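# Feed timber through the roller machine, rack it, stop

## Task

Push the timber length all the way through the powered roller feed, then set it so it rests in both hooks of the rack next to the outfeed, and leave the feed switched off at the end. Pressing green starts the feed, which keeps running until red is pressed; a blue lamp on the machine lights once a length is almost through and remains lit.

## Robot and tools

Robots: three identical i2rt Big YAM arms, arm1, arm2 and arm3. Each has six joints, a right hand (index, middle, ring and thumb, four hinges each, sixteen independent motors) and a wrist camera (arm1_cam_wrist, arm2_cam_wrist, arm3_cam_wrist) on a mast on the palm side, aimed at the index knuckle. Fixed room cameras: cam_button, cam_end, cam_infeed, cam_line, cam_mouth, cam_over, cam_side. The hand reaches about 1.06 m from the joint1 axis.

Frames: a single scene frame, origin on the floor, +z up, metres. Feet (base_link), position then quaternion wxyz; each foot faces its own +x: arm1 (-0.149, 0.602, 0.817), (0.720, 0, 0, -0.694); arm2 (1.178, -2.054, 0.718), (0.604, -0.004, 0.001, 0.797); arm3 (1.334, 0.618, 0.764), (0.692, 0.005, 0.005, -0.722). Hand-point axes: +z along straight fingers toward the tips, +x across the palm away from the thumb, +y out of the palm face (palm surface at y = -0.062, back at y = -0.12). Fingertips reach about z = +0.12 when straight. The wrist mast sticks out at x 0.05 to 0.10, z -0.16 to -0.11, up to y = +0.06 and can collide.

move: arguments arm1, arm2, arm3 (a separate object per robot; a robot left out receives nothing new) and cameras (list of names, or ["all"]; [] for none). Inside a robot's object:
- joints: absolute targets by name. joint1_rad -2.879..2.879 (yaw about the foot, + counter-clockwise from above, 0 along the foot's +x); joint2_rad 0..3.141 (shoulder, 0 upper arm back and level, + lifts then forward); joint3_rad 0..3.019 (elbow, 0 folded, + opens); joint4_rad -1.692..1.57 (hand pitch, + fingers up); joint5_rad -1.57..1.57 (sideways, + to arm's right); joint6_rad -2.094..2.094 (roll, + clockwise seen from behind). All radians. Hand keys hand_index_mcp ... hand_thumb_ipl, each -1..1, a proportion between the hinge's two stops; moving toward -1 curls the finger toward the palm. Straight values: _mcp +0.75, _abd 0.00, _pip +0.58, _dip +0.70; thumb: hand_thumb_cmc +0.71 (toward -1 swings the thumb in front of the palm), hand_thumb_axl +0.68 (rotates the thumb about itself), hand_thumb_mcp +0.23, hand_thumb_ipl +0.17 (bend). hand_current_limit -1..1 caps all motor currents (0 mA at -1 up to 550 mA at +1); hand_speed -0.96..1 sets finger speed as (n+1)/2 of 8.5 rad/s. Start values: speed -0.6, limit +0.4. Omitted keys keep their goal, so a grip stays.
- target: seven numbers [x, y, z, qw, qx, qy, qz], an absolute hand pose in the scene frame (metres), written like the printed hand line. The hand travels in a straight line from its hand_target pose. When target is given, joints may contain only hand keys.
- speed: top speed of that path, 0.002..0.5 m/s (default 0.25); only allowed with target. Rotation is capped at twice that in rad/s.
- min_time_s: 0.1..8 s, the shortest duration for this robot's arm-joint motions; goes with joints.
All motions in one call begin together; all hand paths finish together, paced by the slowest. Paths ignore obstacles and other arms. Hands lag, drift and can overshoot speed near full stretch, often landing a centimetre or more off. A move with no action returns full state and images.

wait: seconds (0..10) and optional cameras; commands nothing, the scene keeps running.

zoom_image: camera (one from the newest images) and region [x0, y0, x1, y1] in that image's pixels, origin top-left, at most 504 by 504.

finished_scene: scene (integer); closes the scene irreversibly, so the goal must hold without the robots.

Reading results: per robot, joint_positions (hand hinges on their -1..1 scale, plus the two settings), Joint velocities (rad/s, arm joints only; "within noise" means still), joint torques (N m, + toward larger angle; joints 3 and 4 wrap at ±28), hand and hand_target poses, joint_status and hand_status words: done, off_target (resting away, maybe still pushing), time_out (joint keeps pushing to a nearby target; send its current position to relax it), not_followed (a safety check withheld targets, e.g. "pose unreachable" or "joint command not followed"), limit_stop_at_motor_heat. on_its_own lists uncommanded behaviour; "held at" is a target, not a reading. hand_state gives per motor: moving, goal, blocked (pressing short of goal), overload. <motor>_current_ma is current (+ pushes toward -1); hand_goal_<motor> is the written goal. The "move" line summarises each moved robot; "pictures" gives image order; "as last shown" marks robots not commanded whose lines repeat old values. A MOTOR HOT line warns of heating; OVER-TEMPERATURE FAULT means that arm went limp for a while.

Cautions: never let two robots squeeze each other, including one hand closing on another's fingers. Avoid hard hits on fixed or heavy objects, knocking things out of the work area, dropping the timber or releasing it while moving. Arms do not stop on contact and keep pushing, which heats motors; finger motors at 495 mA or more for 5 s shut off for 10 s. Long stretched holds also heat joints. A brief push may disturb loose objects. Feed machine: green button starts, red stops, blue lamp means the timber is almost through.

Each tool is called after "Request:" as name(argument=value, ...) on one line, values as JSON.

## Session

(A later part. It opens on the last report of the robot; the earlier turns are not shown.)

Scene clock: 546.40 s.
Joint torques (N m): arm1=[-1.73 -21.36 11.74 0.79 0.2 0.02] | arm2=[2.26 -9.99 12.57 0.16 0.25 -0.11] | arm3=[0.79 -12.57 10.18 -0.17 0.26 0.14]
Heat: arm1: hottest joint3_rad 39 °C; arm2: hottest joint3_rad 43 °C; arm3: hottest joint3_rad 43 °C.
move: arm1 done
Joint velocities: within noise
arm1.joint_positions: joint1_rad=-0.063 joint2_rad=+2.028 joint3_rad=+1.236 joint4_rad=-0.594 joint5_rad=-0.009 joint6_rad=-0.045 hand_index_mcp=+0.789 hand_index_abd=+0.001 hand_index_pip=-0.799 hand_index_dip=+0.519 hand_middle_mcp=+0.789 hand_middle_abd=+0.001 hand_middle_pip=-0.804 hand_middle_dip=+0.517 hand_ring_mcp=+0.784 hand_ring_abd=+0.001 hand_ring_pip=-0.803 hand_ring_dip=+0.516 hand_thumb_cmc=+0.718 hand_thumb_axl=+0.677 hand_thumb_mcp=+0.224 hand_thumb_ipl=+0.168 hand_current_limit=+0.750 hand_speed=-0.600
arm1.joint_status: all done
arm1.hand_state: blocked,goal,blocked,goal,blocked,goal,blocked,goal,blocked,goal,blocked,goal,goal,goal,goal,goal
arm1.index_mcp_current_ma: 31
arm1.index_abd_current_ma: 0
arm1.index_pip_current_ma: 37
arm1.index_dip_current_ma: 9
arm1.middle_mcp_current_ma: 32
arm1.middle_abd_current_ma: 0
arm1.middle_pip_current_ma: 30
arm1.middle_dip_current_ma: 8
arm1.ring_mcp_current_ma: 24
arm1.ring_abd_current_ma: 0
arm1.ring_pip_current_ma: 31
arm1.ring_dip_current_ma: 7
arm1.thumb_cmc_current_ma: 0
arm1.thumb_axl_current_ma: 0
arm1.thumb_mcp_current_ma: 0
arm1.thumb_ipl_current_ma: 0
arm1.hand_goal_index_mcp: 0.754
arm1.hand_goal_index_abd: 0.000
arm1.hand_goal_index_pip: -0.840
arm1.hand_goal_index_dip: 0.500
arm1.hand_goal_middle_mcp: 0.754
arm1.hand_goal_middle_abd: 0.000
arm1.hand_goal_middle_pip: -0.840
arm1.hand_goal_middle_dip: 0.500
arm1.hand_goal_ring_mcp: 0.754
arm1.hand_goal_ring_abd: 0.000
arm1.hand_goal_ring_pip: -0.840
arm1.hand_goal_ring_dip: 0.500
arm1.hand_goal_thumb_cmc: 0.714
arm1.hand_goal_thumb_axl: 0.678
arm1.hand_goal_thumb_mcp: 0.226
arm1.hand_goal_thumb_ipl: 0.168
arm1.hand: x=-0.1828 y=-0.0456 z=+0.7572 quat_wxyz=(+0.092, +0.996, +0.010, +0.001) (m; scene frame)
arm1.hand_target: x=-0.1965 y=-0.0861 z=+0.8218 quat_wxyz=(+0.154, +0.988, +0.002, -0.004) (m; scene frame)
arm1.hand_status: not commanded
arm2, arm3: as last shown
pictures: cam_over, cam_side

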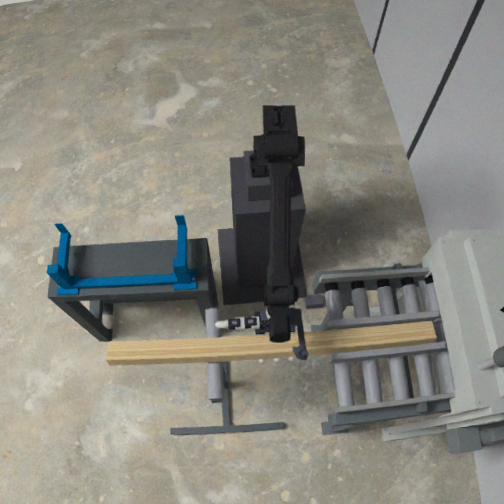

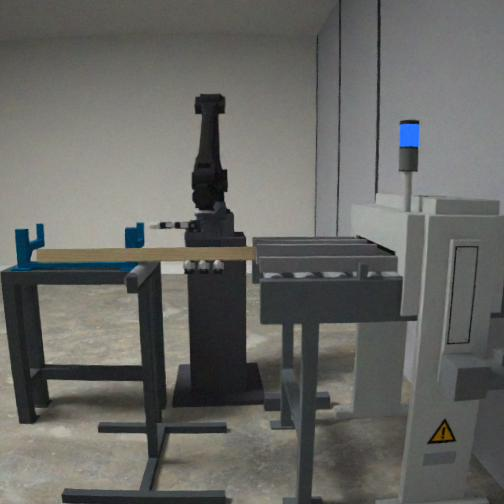

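Request:
move(arm1={"joints": {"joint1_rad": -0.132, "joint2_rad": 1.960, "joint3_rad": 1.312, "joint4_rad": -0.59, "joint5_rad": -0.012, "joint6_rad": -0.068}, "min_time_s": 1.5}, cameras=["cam_over"])

Request:
move(arm1={"joints": {"joint1_rad": -0.132, "joint2_rad": 1.86, "joint3_rad": 1.38, "joint4_rad": -0.73, "joint5_rad": -0.012, "joint6_rad": -0.070}, "min_time_s": 1.8}, cameras=["cam_over", "cam_side", "cam_end"])

Scene clock: 566.93 s.
Joint torques (N m): arm1=[-1.96 -22.48 12.44 0.79 0.11 0.12] | arm2=[2.55 -10.05 12.55 0.13 0.26 -0.11] | arm3=[1.03 -12.51 10.19 -0.16 0.26 0.14]
Heat: arm1: hottest joint3_rad 40 °C; arm2: hottest joint3_rad 44 °C; arm3: hottest joint3_rad 43 °C.
move: arm1 done
Joint velocities: within noise
arm1.joint_positions: joint1_rad=-0.113 joint2_rad=+2.028 joint3_rad=+1.236 joint4_rad=-0.594 joint5_rad=-0.012 joint6_rad=-0.078 hand_index_mcp=+0.789 hand_index_abd=+0.001 hand_index_pip=-0.797 hand_index_dip=+0.520 hand_middle_mcp=+0.789 hand_middle_abd=+0.001 hand_middle_pip=-0.804 hand_middle_dip=+0.518 hand_ring_mcp=+0.784 hand_ring_abd=+0.001 hand_ring_pip=-0.803 hand_ring_dip=+0.516 hand_thumb_cmc=+0.718 hand_thumb_axl=+0.677 hand_thumb_mcp=+0.224 hand_thumb_ipl=+0.168 hand_current_limit=+0.750 hand_speed=-0.600
arm1.joint_status: all done
arm1.hand_state: blocked,goal,blocked,blocked,blocked,goal,blocked,goal,blocked,goal,blocked,goal,goal,goal,goal,goal
arm1.index_mcp_current_ma: 31
arm1.index_abd_current_ma: 0
arm1.index_pip_current_ma: 40
arm1.index_dip_current_ma: 11
arm1.middle_mcp_current_ma: 32
arm1.middle_abd_current_ma: 0
arm1.middle_pip_current_ma: 30
arm1.middle_dip_current_ma: 9
arm1.ring_mcp_current_ma: 24
arm1.ring_abd_current_ma: 0
arm1.ring_pip_current_ma: 31
arm1.ring_dip_current_ma: 7
arm1.thumb_cmc_current_ma: 0
arm1.thumb_axl_current_ma: 0
arm1.thumb_mcp_current_ma: 0
arm1.thumb_ipl_current_ma: 0
arm1.hand_goal_index_mcp: 0.754
arm1.hand_goal_index_abd: 0.000
arm1.hand_goal_index_pip: -0.840
arm1.hand_goal_index_dip: 0.500
arm1.hand_goal_middle_mcp: 0.754
arm1.hand_goal_middle_abd: 0.000
arm1.hand_goal_middle_pip: -0.840
arm1.hand_goal_middle_dip: 0.500
arm1.hand_goal_ring_mcp: 0.754
arm1.hand_goal_ring_abd: 0.000
arm1.hand_goal_ring_pip: -0.840
arm1.hand_goal_ring_dip: 0.500
arm1.hand_goal_thumb_cmc: 0.714
arm1.hand_goal_thumb_axl: 0.678
arm1.hand_goal_thumb_mcp: 0.226
arm1.hand_goal_thumb_ipl: 0.168
arm1.hand: x=-0.2113 y=-0.0439 z=+0.7573 quat_wxyz=(+0.092, +0.996, +0.002, -0.001) (m; scene frame)
arm1.hand_target: x=-0.2289 y=-0.0889 z=+0.8350 quat_wxyz=(+0.165, +0.986, -0.012, -0.008) (m; scene frame)
arm1.hand_status: not commanded
arm2, arm3: as last shown
pictures: cam_over

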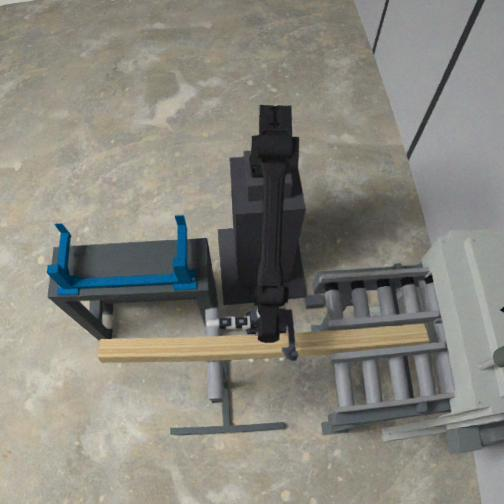

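Scene clock: 570.93 s.
Joint torques (N m): arm1=[-1.26 -23.94 15.19 0.81 0.09 0.18] | arm2=[2.37 -9.82 12.51 0.23 0.25 -0.11] | arm3=[0.91 -12.57 10.17 -0.14 0.27 0.13]
Heat: arm1: hottest joint3_rad 40 °C; arm2: hottest joint3_rad 44 °C; arm3: hottest joint3_rad 43 °C.
move: arm1 time_out
Joint velocities: within noise
arm1.joint_positions: joint1_rad=-0.120 joint2_rad=+1.953 joint3_rad=+1.277 joint4_rad=-0.737 joint5_rad=-0.006 joint6_rad=-0.087 hand_index_mcp=+0.789 hand_index_abd=+0.001 hand_index_pip=-0.788 hand_index_dip=+0.525 hand_middle_mcp=+0.789 hand_middle_abd=+0.001 hand_middle_pip=-0.796 hand_middle_dip=+0.523 hand_ring_mcp=+0.784 hand_ring_abd=+0.001 hand_ring_pip=-0.798 hand_ring_dip=+0.520 hand_thumb_cmc=+0.718 hand_thumb_axl=+0.677 hand_thumb_mcp=+0.224 hand_thumb_ipl=+0.168 hand_current_limit=+0.750 hand_speed=-0.600
arm1.joint_status: joint3_rad time_out (moved +0.041 of +0.144); the others done
arm1.hand_state: blocked,goal,blocked,blocked,blocked,goal,blocked,blocked,blocked,goal,blocked,blocked,goal,goal,goal,goal
arm1.index_mcp_current_ma: 31
arm1.index_abd_current_ma: 0
arm1.index_pip_current_ma: 57
arm1.index_dip_current_ma: 16
arm1.middle_mcp_current_ma: 32
arm1.middle_abd_current_ma: 0
arm1.middle_pip_current_ma: 43
arm1.middle_dip_current_ma: 13
arm1.ring_mcp_current_ma: 24
arm1.ring_abd_current_ma: 0
arm1.ring_pip_current_ma: 38
arm1.ring_dip_current_ma: 10
arm1.thumb_cmc_current_ma: 0
arm1.thumb_axl_current_ma: 0
arm1.thumb_mcp_current_ma: 0
arm1.thumb_ipl_current_ma: 0
arm1.hand_goal_index_mcp: 0.754
arm1.hand_goal_index_abd: 0.000
arm1.hand_goal_index_pip: -0.840
arm1.hand_goal_index_dip: 0.500
arm1.hand_goal_middle_mcp: 0.754
arm1.hand_goal_middle_abd: 0.000
arm1.hand_goal_middle_pip: -0.840
arm1.hand_goal_middle_dip: 0.500
arm1.hand_goal_ring_mcp: 0.754
arm1.hand_goal_ring_abd: 0.000
arm1.hand_goal_ring_pip: -0.840
arm1.hand_goal_ring_dip: 0.500
arm1.hand_goal_thumb_cmc: 0.714
arm1.hand_goal_thumb_axl: 0.678
arm1.hand_goal_thumb_mcp: 0.226
arm1.hand_goal_thumb_ipl: 0.168
arm1.on_its_own: joint3_rad reads +1.277 and still pushes toward +1.380 since a time_out
arm1.hand: x=-0.2165 y=-0.0435 z=+0.8034 quat_wxyz=(+0.079, +0.997, +0.003, -0.004) (m; scene frame)
arm1.hand_target: x=-0.2305 y=-0.0959 z=+0.9132 quat_wxyz=(+0.179, +0.984, -0.011, -0.012) (m; scene frame)
arm1.hand_status: not commanded
arm2: as last shown
arm3.joint_positions: joint1_rad=+0.411 joint2_rad=+1.354 joint3_rad=+0.972 joint4_rad=-1.054 joint5_rad=+0.071 joint6_rad=+0.356 hand_index_mcp=+0.757 hand_index_abd=-0.001 hand_index_pip=-0.660 hand_index_dip=+0.688 hand_middle_mcp=+0.758 hand_middle_abd=+0.000 hand_middle_pip=-0.660 hand_middle_dip=+0.688 hand_ring_mcp=+0.754 hand_ring_abd=+0.002 hand_ring_pip=-0.660 hand_ring_dip=+0.688 hand_thumb_cmc=+0.717 hand_thumb_axl=+0.677 hand_thumb_mcp=+0.223 hand_thumb_ipl=+0.168 hand_current_limit=+0.750 hand_speed=-0.600
arm3.joint_status: not commanded
arm3.hand_state: goal,goal,goal,goal,goal,goal,goal,goal,goal,goal,goal,goal,goal,goal,goal,overload
arm3.index_mcp_current_ma: 7
arm3.index_abd_current_ma: -1
arm3.index_pip_current_ma: 0
arm3.index_dip_current_ma: -4
arm3.middle_mcp_current_ma: 8
arm3.middle_abd_current_ma: 0
arm3.middle_pip_current_ma: 0
arm3.middle_dip_current_ma: -4
arm3.ring_mcp_current_ma: 0
arm3.ring_abd_current_ma: 3
arm3.ring_pip_current_ma: 0
arm3.ring_dip_current_ma: -4
arm3.thumb_cmc_current_ma: 6
arm3.thumb_axl_current_ma: -1
arm3.thumb_mcp_current_ma: -8
arm3.thumb_ipl_current_ma: 0
arm3.hand_goal_index_mcp: 0.754
arm3.hand_goal_index_abd: 0.000
arm3.hand_goal_index_pip: -0.660
arm3.hand_goal_index_dip: 0.690
arm3.hand_goal_middle_mcp: 0.754
arm3.hand_goal_middle_abd: 0.000
arm3.hand_goal_middle_pip: -0.660
arm3.hand_goal_middle_dip: 0.690
arm3.hand_goal_ring_mcp: 0.754
arm3.hand_goal_ring_abd: 0.000
arm3.hand_goal_ring_pip: -0.660
arm3.hand_goal_ring_dip: 0.690
arm3.hand_goal_thumb_cmc: 0.714
arm3.hand_goal_thumb_axl: 0.678
arm3.hand_goal_thumb_mcp: 0.226
arm3.hand_goal_thumb_ipl: 0.168
arm3.hand: x=+1.4421 y=+0.1587 z=+0.8984 quat_wxyz=(+0.068, +0.998, +0.004, -0.009) (m; scene frame)
arm3.hand_target: x=+1.4451 y=+0.1483 z=+0.9190 quat_wxyz=(+0.087, +0.996, -0.003, -0.003) (m; scene frame)
arm3.hand_status: not commanded
pictures: cam_end, cam_over, cam_side

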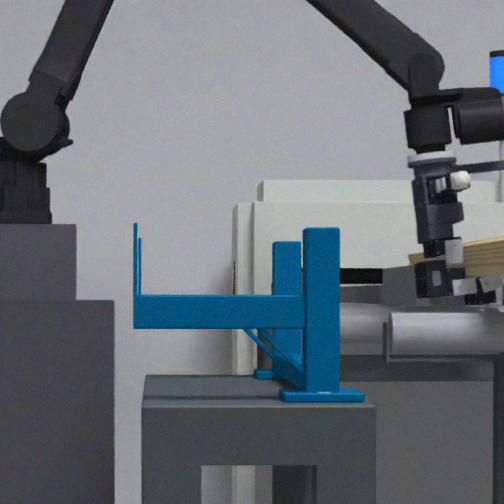

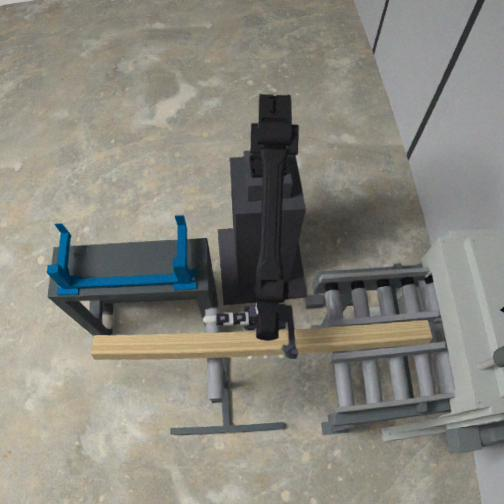

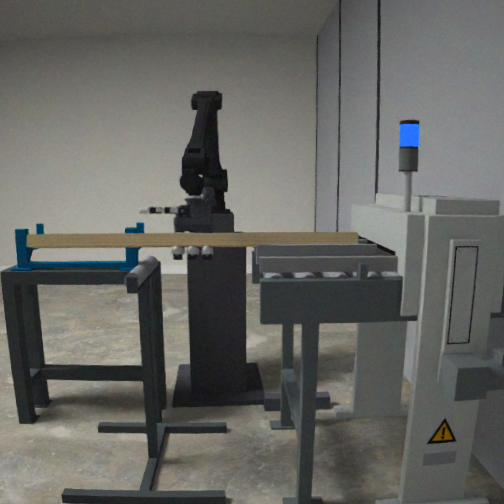

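Request:
move(arm1={"joints": {"joint1_rad": -0.132, "joint2_rad": 1.751, "joint3_rad": 1.424, "joint4_rad": -0.868, "joint5_rad": -0.012, "joint6_rad": -0.082}, "min_time_s": 1.6})

Request:
move(arm1={"joints": {"joint1_rad": -0.342, "joint2_rad": 1.637, "joint3_rad": 1.313, "joint4_rad": -0.881, "joint5_rad": -0.041, "joint6_rad": -0.285}, "min_time_s": 2}, cameras=["cam_over", "cam_side", "cam_end"])

Scene clock: 615.40 s.
Joint torques (N m): arm1=[-1.2 -22.89 16.24 0.79 -0.03 0.01] | arm2=[2.14 -9.82 12.56 0.23 0.26 -0.1] | arm3=[0.91 -12.57 10.18 -0.17 0.26 0.13]
Heat: arm1: hottest joint2_rad 42 °C; arm2: hottest joint3_rad 45 °C; arm3: hottest joint3_rad 43 °C.
move: arm1 time_out
Joint velocities: within noise
arm1.joint_positions: joint1_rad=-0.122 joint2_rad=+1.837 joint3_rad=+1.317 joint4_rad=-0.873 joint5_rad=-0.017 joint6_rad=-0.073 hand_index_mcp=+0.789 hand_index_abd=+0.001 hand_index_pip=-0.783 hand_index_dip=+0.528 hand_middle_mcp=+0.789 hand_middle_abd=+0.001 hand_middle_pip=-0.794 hand_middle_dip=+0.524 hand_ring_mcp=+0.784 hand_ring_abd=+0.001 hand_ring_pip=-0.798 hand_ring_dip=+0.520 hand_thumb_cmc=+0.718 hand_thumb_axl=+0.677 hand_thumb_mcp=+0.224 hand_thumb_ipl=+0.168 hand_current_limit=+0.750 hand_speed=-0.600
arm1.joint_status: joint3_rad time_out (moved +0.040 of +0.147); the others done
arm1.hand_state: blocked,goal,blocked,blocked,blocked,goal,blocked,blocked,blocked,goal,blocked,blocked,goal,goal,goal,goal
arm1.index_mcp_current_ma: 31
arm1.index_abd_current_ma: 0
arm1.index_pip_current_ma: 66
arm1.index_dip_current_ma: 19
arm1.middle_mcp_current_ma: 32
arm1.middle_abd_current_ma: 0
arm1.middle_pip_current_ma: 46
arm1.middle_dip_current_ma: 15
arm1.ring_mcp_current_ma: 24
arm1.ring_abd_current_ma: 0
arm1.ring_pip_current_ma: 38
arm1.ring_dip_current_ma: 10
arm1.thumb_cmc_current_ma: 0
arm1.thumb_axl_current_ma: 0
arm1.thumb_mcp_current_ma: 0
arm1.thumb_ipl_current_ma: 0
arm1.hand_goal_index_mcp: 0.754
arm1.hand_goal_index_abd: 0.000
arm1.hand_goal_index_pip: -0.840
arm1.hand_goal_index_dip: 0.500
arm1.hand_goal_middle_mcp: 0.754
arm1.hand_goal_middle_abd: 0.000
arm1.hand_goal_middle_pip: -0.840
arm1.hand_goal_middle_dip: 0.500
arm1.hand_goal_ring_mcp: 0.754
arm1.hand_goal_ring_abd: 0.000
arm1.hand_goal_ring_pip: -0.840
arm1.hand_goal_ring_dip: 0.500
arm1.hand_goal_thumb_cmc: 0.714
arm1.hand_goal_thumb_axl: 0.678
arm1.hand_goal_thumb_mcp: 0.226
arm1.hand_goal_thumb_ipl: 0.168
arm1.on_its_own: joint3_rad reads +1.317 and still pushes toward +1.424 since a time_out
arm1.hand: x=-0.2168 y=-0.0422 z=+0.8766 quat_wxyz=(+0.089, +0.996, -0.005, +0.001) (m; scene frame)
arm1.hand_target: x=-0.2277 y=-0.0833 z=+0.9866 quat_wxyz=(+0.187, +0.982, -0.009, -0.006) (m; scene frame)
arm1.hand_status: not commanded
arm2, arm3: as last shown
pictures: none

not run: a stop came earlier in this reply.

Request:
move(arm1={"joints": {"joint1_rad": -0.342, "joint2_rad": 1.637, "joint3_rad": 1.313, "joint4_rad": -0.881, "joint5_rad": -0.041, "joint6_rad": -0.285}, "min_time_s": 2}, cameras=["cam_over", "cam_side", "cam_end"])

Scene clock: 624.23 s.
Joint torques (N m): arm1=[-1.03 -22.07 11.6 1.06 -0.17 -0.04] | arm2=[2.14 -9.88 12.57 0.23 0.24 -0.11] | arm3=[0.85 -12.57 10.18 -0.16 0.25 0.12]
Heat: arm1: hottest joint2_rad 41 °C; arm2: hottest joint3_rad 45 °C; arm3: hottest joint3_rad 43 °C.
move: arm1 done
Joint velocities: within noise
arm1.joint_positions: joint1_rad=-0.340 joint2_rad=+1.726 joint3_rad=+1.273 joint4_rad=-0.889 joint5_rad=-0.028 joint6_rad=-0.286 hand_index_mcp=+0.789 hand_index_abd=+0.001 hand_index_pip=-0.783 hand_index_dip=+0.528 hand_middle_mcp=+0.789 hand_middle_abd=+0.001 hand_middle_pip=-0.794 hand_middle_dip=+0.524 hand_ring_mcp=+0.784 hand_ring_abd=+0.001 hand_ring_pip=-0.798 hand_ring_dip=+0.520 hand_thumb_cmc=+0.718 hand_thumb_axl=+0.677 hand_thumb_mcp=+0.224 hand_thumb_ipl=+0.168 hand_current_limit=+0.750 hand_speed=-0.600
arm1.joint_status: all done
arm1.hand_state: blocked,goal,blocked,blocked,blocked,goal,blocked,blocked,blocked,goal,blocked,blocked,goal,goal,goal,goal
arm1.index_mcp_current_ma: 31
arm1.index_abd_current_ma: 0
arm1.index_pip_current_ma: 66
arm1.index_dip_current_ma: 19
arm1.middle_mcp_current_ma: 32
arm1.middle_abd_current_ma: 0
arm1.middle_pip_current_ma: 46
arm1.middle_dip_current_ma: 15
arm1.ring_mcp_current_ma: 24
arm1.ring_abd_current_ma: 0
arm1.ring_pip_current_ma: 38
arm1.ring_dip_current_ma: 10
arm1.thumb_cmc_current_ma: 0
arm1.thumb_axl_current_ma: 0
arm1.thumb_mcp_current_ma: 0
arm1.thumb_ipl_current_ma: 0
arm1.hand_goal_index_mcp: 0.754
arm1.hand_goal_index_abd: 0.000
arm1.hand_goal_index_pip: -0.840
arm1.hand_goal_index_dip: 0.500
arm1.hand_goal_middle_mcp: 0.754
arm1.hand_goal_middle_abd: 0.000
arm1.hand_goal_middle_pip: -0.840
arm1.hand_goal_middle_dip: 0.500
arm1.hand_goal_ring_mcp: 0.754
arm1.hand_goal_ring_abd: 0.000
arm1.hand_goal_ring_pip: -0.840
arm1.hand_goal_ring_dip: 0.500
arm1.hand_goal_thumb_cmc: 0.714
arm1.hand_goal_thumb_axl: 0.678
arm1.hand_goal_thumb_mcp: 0.226
arm1.hand_goal_thumb_ipl: 0.168
arm1.hand: x=-0.3303 y=-0.0043 z=+0.9225 quat_wxyz=(+0.113, +0.993, -0.006, -0.020) (m; scene frame)
arm1.hand_target: x=-0.3373 y=-0.0177 z=+0.9996 quat_wxyz=(+0.178, +0.983, -0.005, -0.039) (m; scene frame)
arm1.hand_status: not commanded
arm2, arm3: as last shown
pictures: cam_end, cam_over, cam_side

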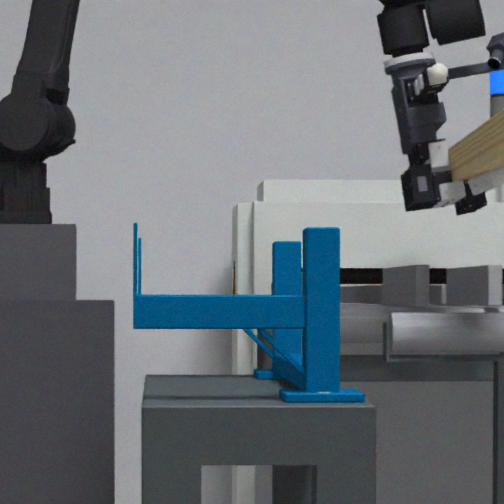

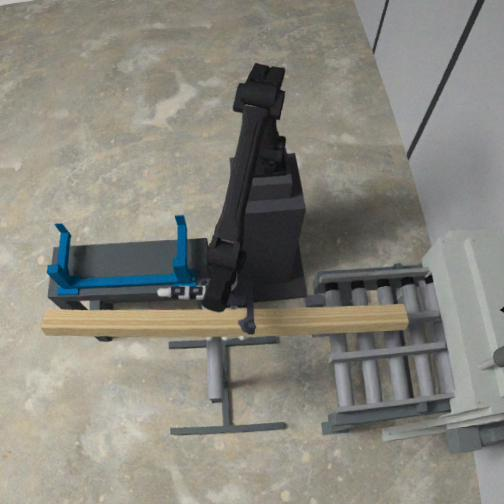

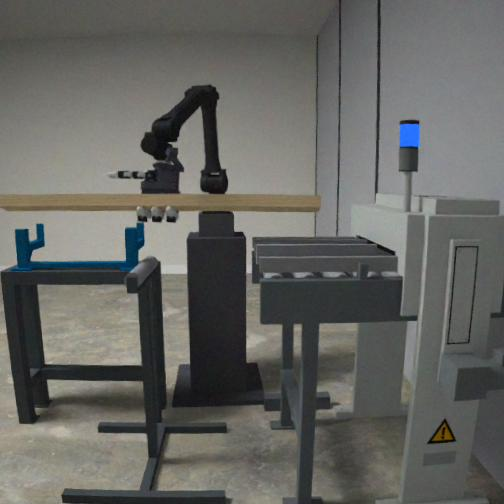

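Request:
move(arm1={"joints": {"joint1_rad": -0.785, "joint2_rad": 1.539, "joint3_rad": 1.15, "joint4_rad": -0.916, "joint5_rad": -0.125, "joint6_rad": -0.714}, "min_time_s": 2.5}, cameras=["cam_over", "cam_side", "cam_end"])

Scene clock: 650.83 s.
Joint torques (N m): arm1=[-0.62 -19.19 10.97 0.64 -0.74 -0.06] | arm2=[2.26 -9.82 12.51 0.23 0.26 -0.11] | arm3=[0.79 -12.63 10.17 -0.18 0.26 0.13]
Heat: arm1: hottest joint2_rad 40 °C; arm2: hottest joint3_rad 45 °C; arm3: hottest joint3_rad 43 °C.
move: arm1 done
Joint velocities: arm1=[within noise] | arm2=[within noise] | arm3=[0.005 -0.005 -0.007 0.002 -0.007 0.168]
arm1.joint_positions: joint1_rad=-0.780 joint2_rad=+1.619 joint3_rad=+1.113 joint4_rad=-0.918 joint5_rad=-0.110 joint6_rad=-0.697 hand_index_mcp=+0.789 hand_index_abd=+0.001 hand_index_pip=-0.783 hand_index_dip=+0.528 hand_middle_mcp=+0.789 hand_middle_abd=+0.001 hand_middle_pip=-0.793 hand_middle_dip=+0.525 hand_ring_mcp=+0.784 hand_ring_abd=+0.001 hand_ring_pip=-0.798 hand_ring_dip=+0.520 hand_thumb_cmc=+0.718 hand_thumb_axl=+0.677 hand_thumb_mcp=+0.224 hand_thumb_ipl=+0.168 hand_current_limit=+0.750 hand_speed=-0.600
arm1.joint_status: all done
arm1.hand_state: blocked,goal,blocked,blocked,blocked,goal,blocked,blocked,blocked,goal,blocked,blocked,goal,goal,goal,goal
arm1.index_mcp_current_ma: 31
arm1.index_abd_current_ma: 0
arm1.index_pip_current_ma: 68
arm1.index_dip_current_ma: 19
arm1.middle_mcp_current_ma: 32
arm1.middle_abd_current_ma: 0
arm1.middle_pip_current_ma: 47
arm1.middle_dip_current_ma: 15
arm1.ring_mcp_current_ma: 24
arm1.ring_abd_current_ma: 0
arm1.ring_pip_current_ma: 38
arm1.ring_dip_current_ma: 10
arm1.thumb_cmc_current_ma: 0
arm1.thumb_axl_current_ma: 0
arm1.thumb_mcp_current_ma: 0
arm1.thumb_ipl_current_ma: 0
arm1.hand_goal_index_mcp: 0.754
arm1.hand_goal_index_abd: 0.000
arm1.hand_goal_index_pip: -0.840
arm1.hand_goal_index_dip: 0.500
arm1.hand_goal_middle_mcp: 0.754
arm1.hand_goal_middle_abd: 0.000
arm1.hand_goal_middle_pip: -0.840
arm1.hand_goal_middle_dip: 0.500
arm1.hand_goal_ring_mcp: 0.754
arm1.hand_goal_ring_abd: 0.000
arm1.hand_goal_ring_pip: -0.840
arm1.hand_goal_ring_dip: 0.500
arm1.hand_goal_thumb_cmc: 0.714
arm1.hand_goal_thumb_axl: 0.678
arm1.hand_goal_thumb_mcp: 0.226
arm1.hand_goal_thumb_ipl: 0.168
arm1.hand: x=-0.4836 y=+0.1539 z=+0.9093 quat_wxyz=(+0.091, +0.996, -0.018, -0.007) (m; scene frame)
arm1.hand_target: x=-0.4929 y=+0.1418 z=+0.9711 quat_wxyz=(+0.140, +0.989, -0.011, -0.042) (m; scene frame)
arm1.hand_status: not commanded
arm2, arm3: as last shown
pictures: cam_end, cam_over, cam_side

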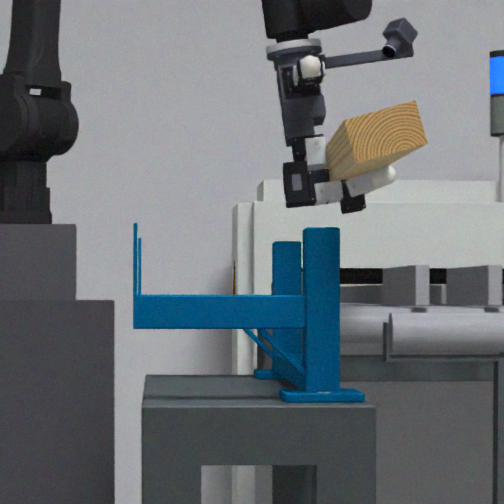

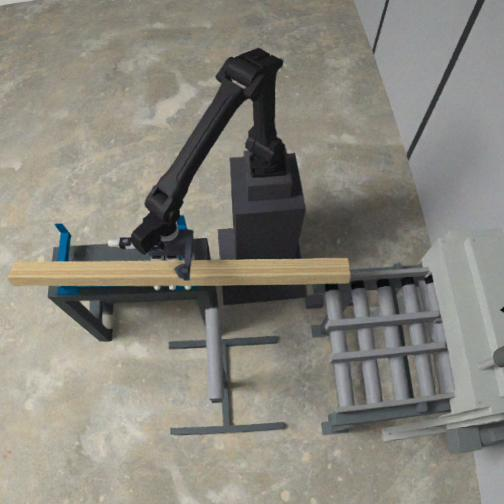

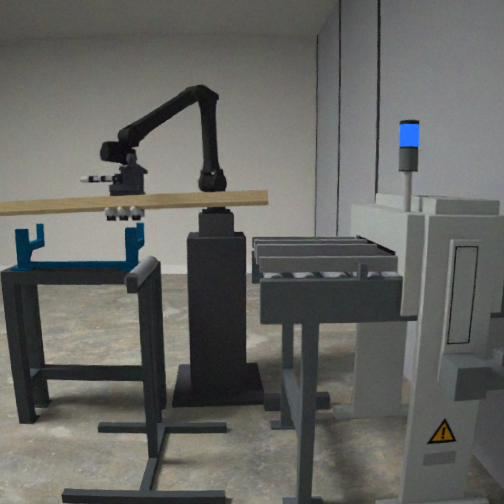

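Request:
move(arm1={"joints": {"joint1_rad": -1.235, "joint2_rad": 1.743, "joint3_rad": 1.45, "joint4_rad": -1.03, "joint5_rad": -0.178, "joint6_rad": -1.199}, "min_time_s": 3}, cameras=["cam_over", "cam_side", "cam_end"])

Scene clock: 693.30 s.
Joint torques (N m): arm1=[-0.73 -19.96 16.32 0.13 -1.16 -0.05] | arm2=[2.2 -9.7 12.52 0.24 0.25 -0.12] | arm3=[0.73 -12.51 10.18 -0.2 0.26 0.13]
Heat: arm1: hottest joint3_rad 41 °C; arm2: hottest joint3_rad 45 °C; arm3: hottest joint3_rad 43 °C.
move: arm1 time_out
Joint velocities: within noise
arm1.joint_positions: joint1_rad=-1.234 joint2_rad=+1.794 joint3_rad=+1.343 joint4_rad=-1.024 joint5_rad=-0.156 joint6_rad=-1.190 hand_index_mcp=+0.789 hand_index_abd=+0.001 hand_index_pip=-0.783 hand_index_dip=+0.528 hand_middle_mcp=+0.789 hand_middle_abd=+0.001 hand_middle_pip=-0.793 hand_middle_dip=+0.525 hand_ring_mcp=+0.784 hand_ring_abd=+0.001 hand_ring_pip=-0.798 hand_ring_dip=+0.520 hand_thumb_cmc=+0.718 hand_thumb_axl=+0.677 hand_thumb_mcp=+0.224 hand_thumb_ipl=+0.168 hand_current_limit=+0.750 hand_speed=-0.600
arm1.joint_status: joint3_rad time_out (moved +0.230 of +0.337); the others done
arm1.hand_state: blocked,goal,blocked,blocked,blocked,goal,blocked,blocked,blocked,goal,blocked,blocked,goal,goal,goal,goal
arm1.index_mcp_current_ma: 31
arm1.index_abd_current_ma: 0
arm1.index_pip_current_ma: 68
arm1.index_dip_current_ma: 19
arm1.middle_mcp_current_ma: 32
arm1.middle_abd_current_ma: 0
arm1.middle_pip_current_ma: 47
arm1.middle_dip_current_ma: 15
arm1.ring_mcp_current_ma: 24
arm1.ring_abd_current_ma: 0
arm1.ring_pip_current_ma: 38
arm1.ring_dip_current_ma: 10
arm1.thumb_cmc_current_ma: 0
arm1.thumb_axl_current_ma: 0
arm1.thumb_mcp_current_ma: 0
arm1.thumb_ipl_current_ma: 0
arm1.hand_goal_index_mcp: 0.754
arm1.hand_goal_index_abd: 0.000
arm1.hand_goal_index_pip: -0.840
arm1.hand_goal_index_dip: 0.500
arm1.hand_goal_middle_mcp: 0.754
arm1.hand_goal_middle_abd: 0.000
arm1.hand_goal_middle_pip: -0.840
arm1.hand_goal_middle_dip: 0.500
arm1.hand_goal_ring_mcp: 0.754
arm1.hand_goal_ring_abd: 0.000
arm1.hand_goal_ring_pip: -0.840
arm1.hand_goal_ring_dip: 0.500
arm1.hand_goal_thumb_cmc: 0.714
arm1.hand_goal_thumb_axl: 0.678
arm1.hand_goal_thumb_mcp: 0.226
arm1.hand_goal_thumb_ipl: 0.168
arm1.on_its_own: joint3_rad reads +1.343 and still pushes toward +1.450 since a time_out
arm1.hand: x=-0.6631 y=+0.2959 z=+0.9071 quat_wxyz=(+0.090, +0.996, +0.001, -0.016) (m; scene frame)
arm1.hand_target: x=-0.6957 y=+0.2805 z=+0.9855 quat_wxyz=(+0.127, +0.989, +0.011, -0.082) (m; scene frame)
arm1.hand_status: not commanded
arm2.joint_positions: joint1_rad=+0.475 joint2_rad=+1.405 joint3_rad=+1.343 joint4_rad=-1.521 joint5_rad=-0.010 joint6_rad=+1.248 hand_index_mcp=+0.751 hand_index_abd=-0.002 hand_index_pip=+0.574 hand_index_dip=+0.695 hand_middle_mcp=-0.187 hand_middle_abd=+0.001 hand_middle_pip=-0.598 hand_middle_dip=+0.203 hand_ring_mcp=-0.187 hand_ring_abd=+0.001 hand_ring_pip=-0.598 hand_ring_dip=+0.202 hand_thumb_cmc=+0.715 hand_thumb_axl=+0.677 hand_thumb_mcp=+0.223 hand_thumb_ipl=+0.168 hand_current_limit=+0.750 hand_speed=-0.600
arm2.joint_status: not commanded
arm2.hand_state: goal,goal,goal,goal,goal,goal,goal,goal,goal,goal,goal,goal,goal,goal,goal,goal
arm2.index_mcp_current_ma: -1
arm2.index_abd_current_ma: -1
arm2.index_pip_current_ma: -1
arm2.index_dip_current_ma: 0
arm2.middle_mcp_current_ma: 10
arm2.middle_abd_current_ma: 0
arm2.middle_pip_current_ma: 1
arm2.middle_dip_current_ma: 1
arm2.ring_mcp_current_ma: 10
arm2.ring_abd_current_ma: 0
arm2.ring_pip_current_ma: 1
arm2.ring_dip_current_ma: 1
arm2.thumb_cmc_current_ma: 0
arm2.thumb_axl_current_ma: 0
arm2.thumb_mcp_current_ma: -2
arm2.thumb_ipl_current_ma: 0
arm2.hand_goal_index_mcp: 0.754
arm2.hand_goal_index_abd: 0.000
arm2.hand_goal_index_pip: 0.576
arm2.hand_goal_index_dip: 0.696
arm2.hand_goal_middle_mcp: -0.200
arm2.hand_goal_middle_abd: 0.000
arm2.hand_goal_middle_pip: -0.600
arm2.hand_goal_middle_dip: 0.200
arm2.hand_goal_ring_mcp: -0.200
arm2.hand_goal_ring_abd: 0.000
arm2.hand_goal_ring_pip: -0.600
arm2.hand_goal_ring_dip: 0.200
arm2.hand_goal_thumb_cmc: 0.714
arm2.hand_goal_thumb_axl: 0.678
arm2.hand_goal_thumb_mcp: 0.226
arm2.hand_goal_thumb_ipl: 0.168
arm2.hand: x=+0.9607 y=-1.6928 z=+0.9581 quat_wxyz=(+0.006, +0.247, +0.969, -0.009) (m; scene frame)
arm2.hand_target: x=+0.9464 y=-1.6871 z=+0.9685 quat_wxyz=(-0.002, +0.236, +0.972, -0.004) (m; scene frame)
arm2.hand_status: not commanded
arm3: as last shown
pictures: cam_end, cam_over, cam_side

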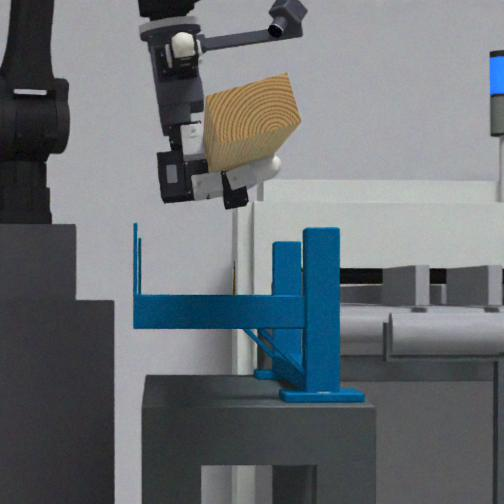

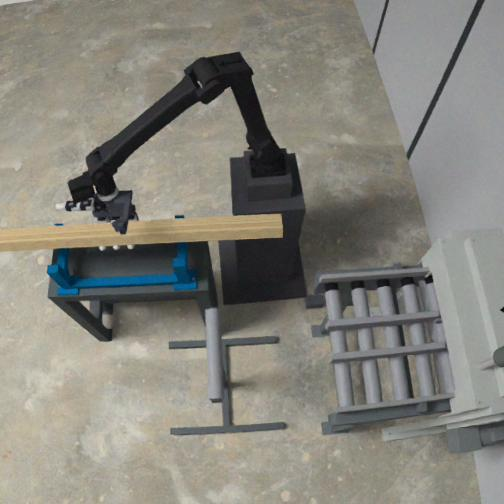

